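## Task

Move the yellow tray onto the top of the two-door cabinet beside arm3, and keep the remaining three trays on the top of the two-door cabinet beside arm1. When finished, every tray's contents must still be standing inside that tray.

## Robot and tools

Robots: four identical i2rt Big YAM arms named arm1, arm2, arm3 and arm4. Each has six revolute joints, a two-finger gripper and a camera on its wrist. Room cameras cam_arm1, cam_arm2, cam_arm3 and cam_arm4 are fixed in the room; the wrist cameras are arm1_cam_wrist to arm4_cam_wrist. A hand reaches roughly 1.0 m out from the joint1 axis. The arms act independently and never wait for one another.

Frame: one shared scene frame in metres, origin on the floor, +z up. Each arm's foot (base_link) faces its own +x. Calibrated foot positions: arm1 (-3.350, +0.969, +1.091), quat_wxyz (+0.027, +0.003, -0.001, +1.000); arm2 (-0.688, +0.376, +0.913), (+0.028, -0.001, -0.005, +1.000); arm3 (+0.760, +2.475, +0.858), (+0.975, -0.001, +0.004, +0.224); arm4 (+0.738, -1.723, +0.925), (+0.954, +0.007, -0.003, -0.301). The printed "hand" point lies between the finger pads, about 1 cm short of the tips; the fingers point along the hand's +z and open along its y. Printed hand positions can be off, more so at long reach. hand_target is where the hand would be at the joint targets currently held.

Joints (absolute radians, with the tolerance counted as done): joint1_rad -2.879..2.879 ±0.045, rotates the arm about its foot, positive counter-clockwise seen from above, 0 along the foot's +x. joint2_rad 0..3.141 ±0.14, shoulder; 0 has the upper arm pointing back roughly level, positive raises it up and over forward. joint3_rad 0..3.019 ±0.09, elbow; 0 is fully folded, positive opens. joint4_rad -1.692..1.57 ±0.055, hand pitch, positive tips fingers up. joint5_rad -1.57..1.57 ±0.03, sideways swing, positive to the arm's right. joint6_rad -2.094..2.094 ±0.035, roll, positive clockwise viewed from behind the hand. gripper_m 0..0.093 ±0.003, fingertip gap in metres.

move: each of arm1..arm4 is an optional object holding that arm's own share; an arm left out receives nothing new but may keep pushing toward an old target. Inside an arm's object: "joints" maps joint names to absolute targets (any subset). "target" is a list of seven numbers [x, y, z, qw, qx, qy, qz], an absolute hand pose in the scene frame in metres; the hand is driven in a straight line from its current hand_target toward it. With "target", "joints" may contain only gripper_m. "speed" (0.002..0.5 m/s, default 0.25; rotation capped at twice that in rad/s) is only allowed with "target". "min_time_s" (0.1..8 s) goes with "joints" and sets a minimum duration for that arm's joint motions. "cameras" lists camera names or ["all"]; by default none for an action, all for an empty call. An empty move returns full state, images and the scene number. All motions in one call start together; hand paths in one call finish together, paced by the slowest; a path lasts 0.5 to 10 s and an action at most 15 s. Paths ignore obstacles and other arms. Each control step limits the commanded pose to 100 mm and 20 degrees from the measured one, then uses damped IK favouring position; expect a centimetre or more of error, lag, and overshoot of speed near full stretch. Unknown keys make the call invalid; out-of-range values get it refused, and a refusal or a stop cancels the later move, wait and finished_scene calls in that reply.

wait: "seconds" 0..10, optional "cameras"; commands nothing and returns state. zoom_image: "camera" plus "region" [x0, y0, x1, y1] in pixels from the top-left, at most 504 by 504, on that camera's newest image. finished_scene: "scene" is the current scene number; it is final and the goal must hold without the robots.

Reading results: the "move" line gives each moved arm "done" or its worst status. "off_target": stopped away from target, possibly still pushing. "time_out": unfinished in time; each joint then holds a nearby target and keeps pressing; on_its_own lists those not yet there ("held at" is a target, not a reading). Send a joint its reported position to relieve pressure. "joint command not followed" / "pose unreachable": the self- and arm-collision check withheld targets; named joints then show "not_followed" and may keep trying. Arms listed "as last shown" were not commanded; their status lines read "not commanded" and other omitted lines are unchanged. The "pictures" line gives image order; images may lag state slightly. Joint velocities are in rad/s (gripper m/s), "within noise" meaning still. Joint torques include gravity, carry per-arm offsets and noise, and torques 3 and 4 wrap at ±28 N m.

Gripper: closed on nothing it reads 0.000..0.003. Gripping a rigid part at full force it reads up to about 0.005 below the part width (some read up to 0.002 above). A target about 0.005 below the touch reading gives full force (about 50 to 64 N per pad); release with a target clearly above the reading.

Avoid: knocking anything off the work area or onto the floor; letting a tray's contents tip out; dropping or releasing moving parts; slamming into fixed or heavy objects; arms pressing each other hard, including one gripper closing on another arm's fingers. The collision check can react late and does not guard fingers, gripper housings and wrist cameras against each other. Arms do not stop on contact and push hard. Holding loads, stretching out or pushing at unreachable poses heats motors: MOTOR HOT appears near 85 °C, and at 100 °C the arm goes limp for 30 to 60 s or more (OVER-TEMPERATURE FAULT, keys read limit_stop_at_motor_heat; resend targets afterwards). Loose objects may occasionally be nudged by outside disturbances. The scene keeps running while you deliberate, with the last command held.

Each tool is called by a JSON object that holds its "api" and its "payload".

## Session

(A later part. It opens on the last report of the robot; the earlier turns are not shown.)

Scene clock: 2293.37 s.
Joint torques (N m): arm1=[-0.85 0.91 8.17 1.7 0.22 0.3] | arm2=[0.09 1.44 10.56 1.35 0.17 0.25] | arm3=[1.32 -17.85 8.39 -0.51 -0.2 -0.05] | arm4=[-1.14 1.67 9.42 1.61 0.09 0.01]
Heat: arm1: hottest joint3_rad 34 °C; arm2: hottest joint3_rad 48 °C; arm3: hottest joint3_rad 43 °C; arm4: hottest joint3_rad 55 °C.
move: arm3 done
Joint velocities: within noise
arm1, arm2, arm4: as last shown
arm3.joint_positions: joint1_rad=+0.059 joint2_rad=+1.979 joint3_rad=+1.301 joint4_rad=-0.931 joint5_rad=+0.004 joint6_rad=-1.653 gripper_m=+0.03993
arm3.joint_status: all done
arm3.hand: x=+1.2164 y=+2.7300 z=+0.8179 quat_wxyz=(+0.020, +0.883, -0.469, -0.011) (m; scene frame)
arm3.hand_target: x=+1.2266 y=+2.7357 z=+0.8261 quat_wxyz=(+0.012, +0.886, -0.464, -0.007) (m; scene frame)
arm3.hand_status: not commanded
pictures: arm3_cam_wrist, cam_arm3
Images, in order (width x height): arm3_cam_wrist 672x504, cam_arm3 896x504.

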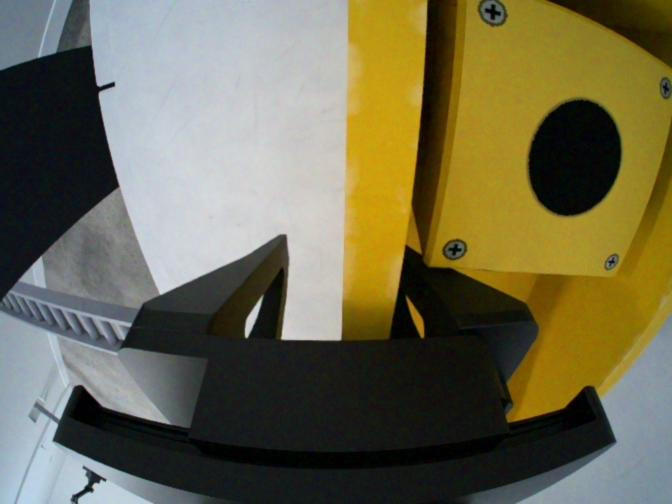

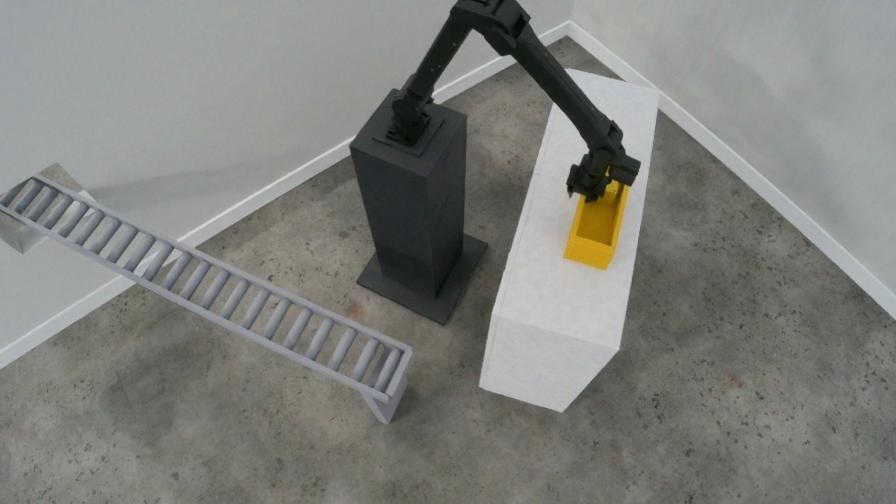

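{"api": "move", "payload": {"arm3": {"target": [1.2345, 2.7405, 0.848, 0.0060, 0.8858, -0.4640, -0.0035], "speed": 0.06, "joints": {"gripper_m": 0.042}}, "cameras": ["arm3_cam_wrist"]}}

Scene clock: 2311.93 s.
Joint torques (N m): arm1=[-1.08 0.85 8.17 1.76 0.22 0.31] | arm2=[0.91 1.85 10.88 1.25 0.3 0.2] | arm3=[1.44 -20.07 10 -0.61 -0.19 -0.04] | arm4=[-1.14 1.55 9.39 1.62 0.11 0]
Heat: arm1: hottest joint3_rad 34 °C; arm2: hottest joint3_rad 48 °C; arm3: hottest joint3_rad 43 °C; arm4: hottest joint3_rad 55 °C.
move: arm3 off_target
Joint velocities: within noise
arm1, arm2, arm4: as last shown
arm3.joint_positions: joint1_rad=+0.059 joint2_rad=+1.979 joint3_rad=+1.312 joint4_rad=-0.969 joint5_rad=+0.004 joint6_rad=-1.653 gripper_m=+0.04193
arm3.joint_status: all done
arm3.hand: x=+1.2128 y=+2.7279 z=+0.8215 quat_wxyz=(+0.032, +0.883, -0.469, -0.019) (m; scene frame)
arm3.hand_target: x=+1.2334 y=+2.7400 z=+0.8485 quat_wxyz=(+0.006, +0.886, -0.464, -0.003) (m; scene frame)
arm3.hand_status: off_target (0.037 m and 3.5 deg from the pose sent, 0.037 m and 2.0 deg at the start)
pictures: arm3_cam_wrist
Images, in order (width x height): arm3_cam_wrist 672x504.

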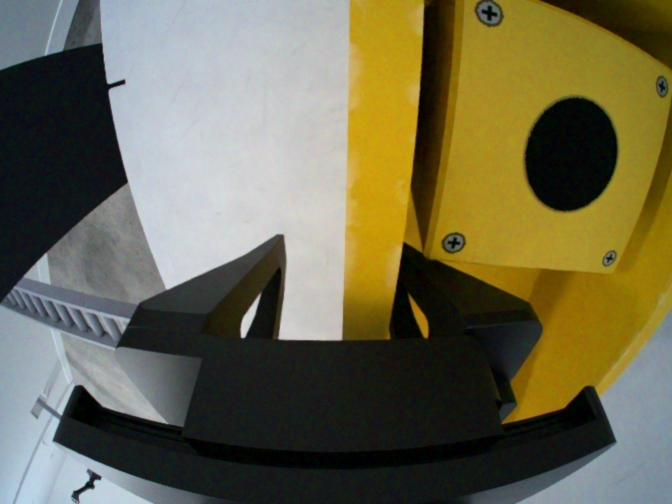

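{"api": "move", "payload": {"arm3": {"target": [1.2400, 2.7440, 1.06, 0.0060, 0.8858, -0.4640, -0.0035], "speed": 0.18, "joints": {"gripper_m": 0.055}}, "cameras": ["arm3_cam_wrist", "cam_arm3"]}}

{"api": "zoom_image", "payload": {"camera": "cam_arm3", "region": [500, 90, 700, 300]}}

Scene clock: 2338.23 s.
Joint torques (N m): arm1=[-1.03 0.67 8.17 1.73 0.21 0.3] | arm2=[1.03 2.02 10.85 1.46 0.3 0.14] | arm3=[1.61 -18.49 12.93 -0.53 -0.2 -0.02] | arm4=[-0.91 1.61 9.39 1.59 0.09 0.02]
Heat: arm1: hottest joint3_rad 34 °C; arm2: hottest joint3_rad 48 °C; arm3: hottest joint3_rad 45 °C; arm4: hottest joint3_rad 55 °C.
move: arm3 off_target
Joint velocities: within noise
arm1.joint_positions: joint1_rad=+0.610 joint2_rad=+0.623 joint3_rad=+1.330 joint4_rad=-1.190 joint5_rad=+0.000 joint6_rad=-0.016 gripper_m=+0.04492
arm1.joint_status: not commanded
arm1.hand: x=-3.5708 y=+0.8287 z=+1.6321 quat_wxyz=(+0.137, +0.819, +0.242, -0.501) (m; scene frame)
arm1.hand_target: x=-3.5736 y=+0.8301 z=+1.6280 quat_wxyz=(+0.136, +0.827, +0.233, -0.494) (m; scene frame)
arm1.hand_status: not commanded
arm2.joint_positions: joint1_rad=-1.158 joint2_rad=+0.637 joint3_rad=+1.348 joint4_rad=-1.189 joint5_rad=-0.004 joint6_rad=-0.015 gripper_m=+0.04491
arm2.joint_status: not commanded
arm2.hand: x=-0.7828 y=+0.6214 z=+1.4609 quat_wxyz=(-0.302, +0.705, -0.479, -0.428) (m; scene frame)
arm2.hand_target: x=-0.7803 y=+0.6165 z=+1.4770 quat_wxyz=(-0.305, +0.696, -0.481, -0.437) (m; scene frame)
arm2.hand_status: not commanded
arm3.joint_positions: joint1_rad=+0.059 joint2_rad=+1.791 joint3_rad=+1.632 joint4_rad=-1.480 joint5_rad=+0.004 joint6_rad=-1.653 gripper_m=+0.05493
arm3.joint_status: all done
arm3.hand: x=+1.2254 y=+2.7348 z=+1.0317 quat_wxyz=(+0.033, +0.883, -0.469, -0.019) (m; scene frame)
arm3.hand_target: x=+1.2385 y=+2.7433 z=+1.0601 quat_wxyz=(+0.006, +0.886, -0.464, -0.003) (m; scene frame)
arm3.hand_status: off_target (0.033 m and 3.6 deg from the pose sent, 0.241 m and 3.5 deg at the start)
arm4.joint_positions: joint1_rad=-0.674 joint2_rad=+0.598 joint3_rad=+1.422 joint4_rad=-1.373 joint5_rad=+0.010 joint6_rad=+0.589 gripper_m=+0.09396
arm4.joint_status: not commanded
arm4.hand: x=+0.7921 y=-1.9387 z=+1.4740 quat_wxyz=(-0.457, -0.708, -0.513, +0.164) (m; scene frame)
arm4.hand_target: x=+0.7911 y=-1.9359 z=+1.4847 quat_wxyz=(-0.467, -0.703, -0.509, +0.168) (m; scene frame)
arm4.hand_status: not commanded
pictures: arm3_cam_wrist, cam_arm3
Images, in order (width x height): arm3_cam_wrist 672x504, cam_arm3 896x504.

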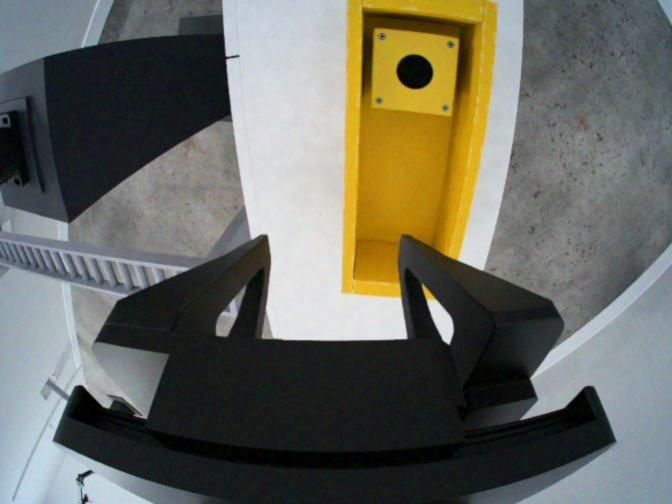

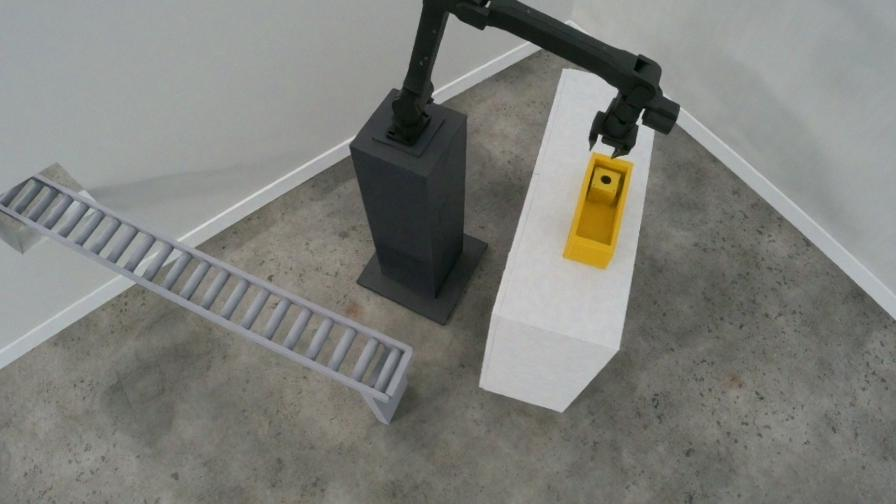

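Scaled by 2.400 from the camera's 896x504 image, which has a finer 1280x720 frame.

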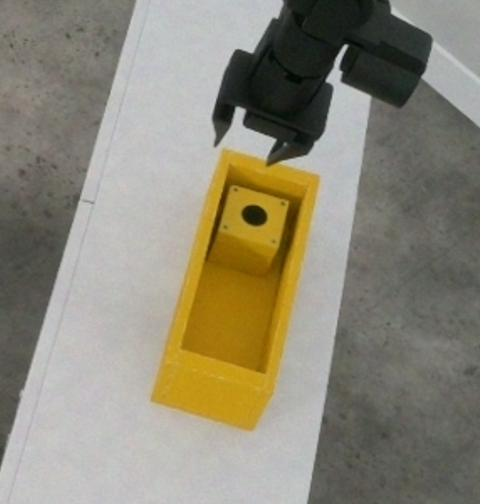

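{"api": "wait", "payload": {"seconds": 0.2, "cameras": ["cam_arm1", "cam_arm3"]}}

Scene clock: 2345.00 s.
Joint torques (N m): arm1=[-0.85 0.56 8.18 1.76 0.2 0.3] | arm2=[0.97 2.14 10.81 1.22 0.22 0.15] | arm3=[1.49 -18.49 12.93 -0.57 -0.2 -0.03] | arm4=[-0.97 1.55 9.35 1.69 0.1 0.01]
Heat: arm1: hottest joint3_rad 34 °C; arm2: hottest joint3_rad 48 °C; arm3: hottest joint3_rad 45 °C; arm4: hottest joint3_rad 55 °C.
Joint velocities: within noise
arm1.joint_positions: joint1_rad=+0.610 joint2_rad=+0.623 joint3_rad=+1.330 joint4_rad=-1.190 joint5_rad=+0.000 joint6_rad=-0.016 gripper_m=+0.04492
arm1.joint_status: not commanded
arm1.hand: x=-3.5708 y=+0.8287 z=+1.6321 quat_wxyz=(+0.137, +0.819, +0.242, -0.501) (m; scene frame)
arm1.hand_target: x=-3.5736 y=+0.8301 z=+1.6280 quat_wxyz=(+0.136, +0.827, +0.233, -0.494) (m; scene frame)
arm1.hand_status: not commanded
arm2.joint_positions: joint1_rad=-1.158 joint2_rad=+0.637 joint3_rad=+1.348 joint4_rad=-1.189 joint5_rad=-0.004 joint6_rad=-0.015 gripper_m=+0.04491
arm2.joint_status: not commanded
arm2.hand: x=-0.7828 y=+0.6214 z=+1.4609 quat_wxyz=(-0.302, +0.705, -0.479, -0.428) (m; scene frame)
arm2.hand_target: x=-0.7803 y=+0.6165 z=+1.4770 quat_wxyz=(-0.305, +0.696, -0.481, -0.437) (m; scene frame)
arm2.hand_status: not commanded
arm3.joint_positions: joint1_rad=+0.059 joint2_rad=+1.791 joint3_rad=+1.632 joint4_rad=-1.480 joint5_rad=+0.004 joint6_rad=-1.653 gripper_m=+0.05493
arm3.joint_status: all done
arm3.hand: x=+1.2254 y=+2.7348 z=+1.0317 quat_wxyz=(+0.033, +0.883, -0.469, -0.019) (m; scene frame)
arm3.hand_target: x=+1.2385 y=+2.7433 z=+1.0601 quat_wxyz=(+0.006, +0.886, -0.464, -0.003) (m; scene frame)
arm3.hand_status: off_target (0.033 m and 3.6 deg from the pose sent, 0.241 m and 3.5 deg at the start)
arm4.joint_positions: joint1_rad=-0.674 joint2_rad=+0.598 joint3_rad=+1.422 joint4_rad=-1.373 joint5_rad=+0.010 joint6_rad=+0.589 gripper_m=+0.09396
arm4.joint_status: not commanded
arm4.hand: x=+0.7921 y=-1.9387 z=+1.4740 quat_wxyz=(-0.457, -0.708, -0.513, +0.164) (m; scene frame)
arm4.hand_target: x=+0.7911 y=-1.9359 z=+1.4847 quat_wxyz=(-0.467, -0.703, -0.509, +0.168) (m; scene frame)
arm4.hand_status: not commanded
wait: 0.20 s; at rest from the start
pictures: cam_arm1, cam_arm3
Images, in order (width x height): cam_arm1 896x504, cam_arm3 896x504.

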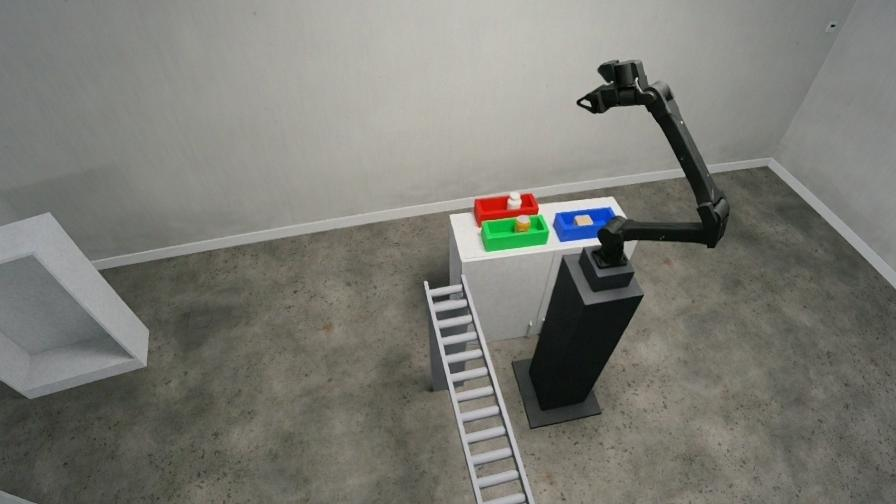

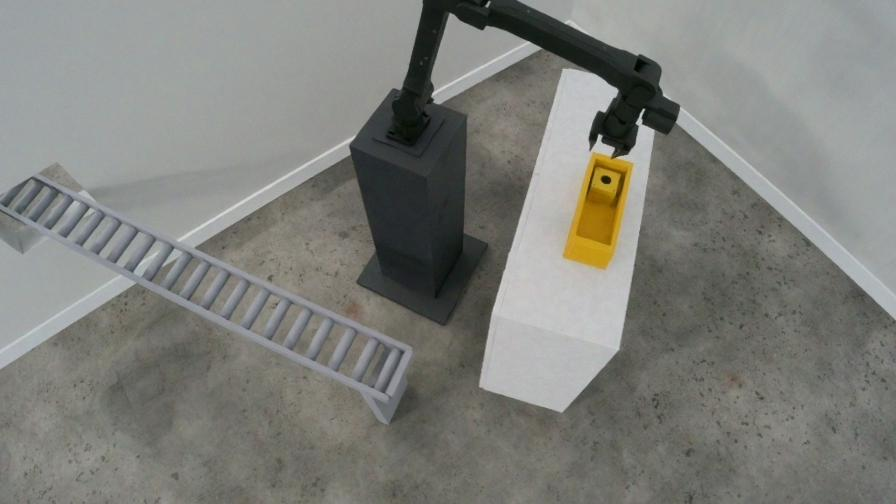

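The yellow tray is on the cabinet next to arm3 with its block standing. The other three trays are still on the cabinet next to arm1.

{"api": "finished_scene", "payload": {"scene": 2}}

The scene is finished: the task was done.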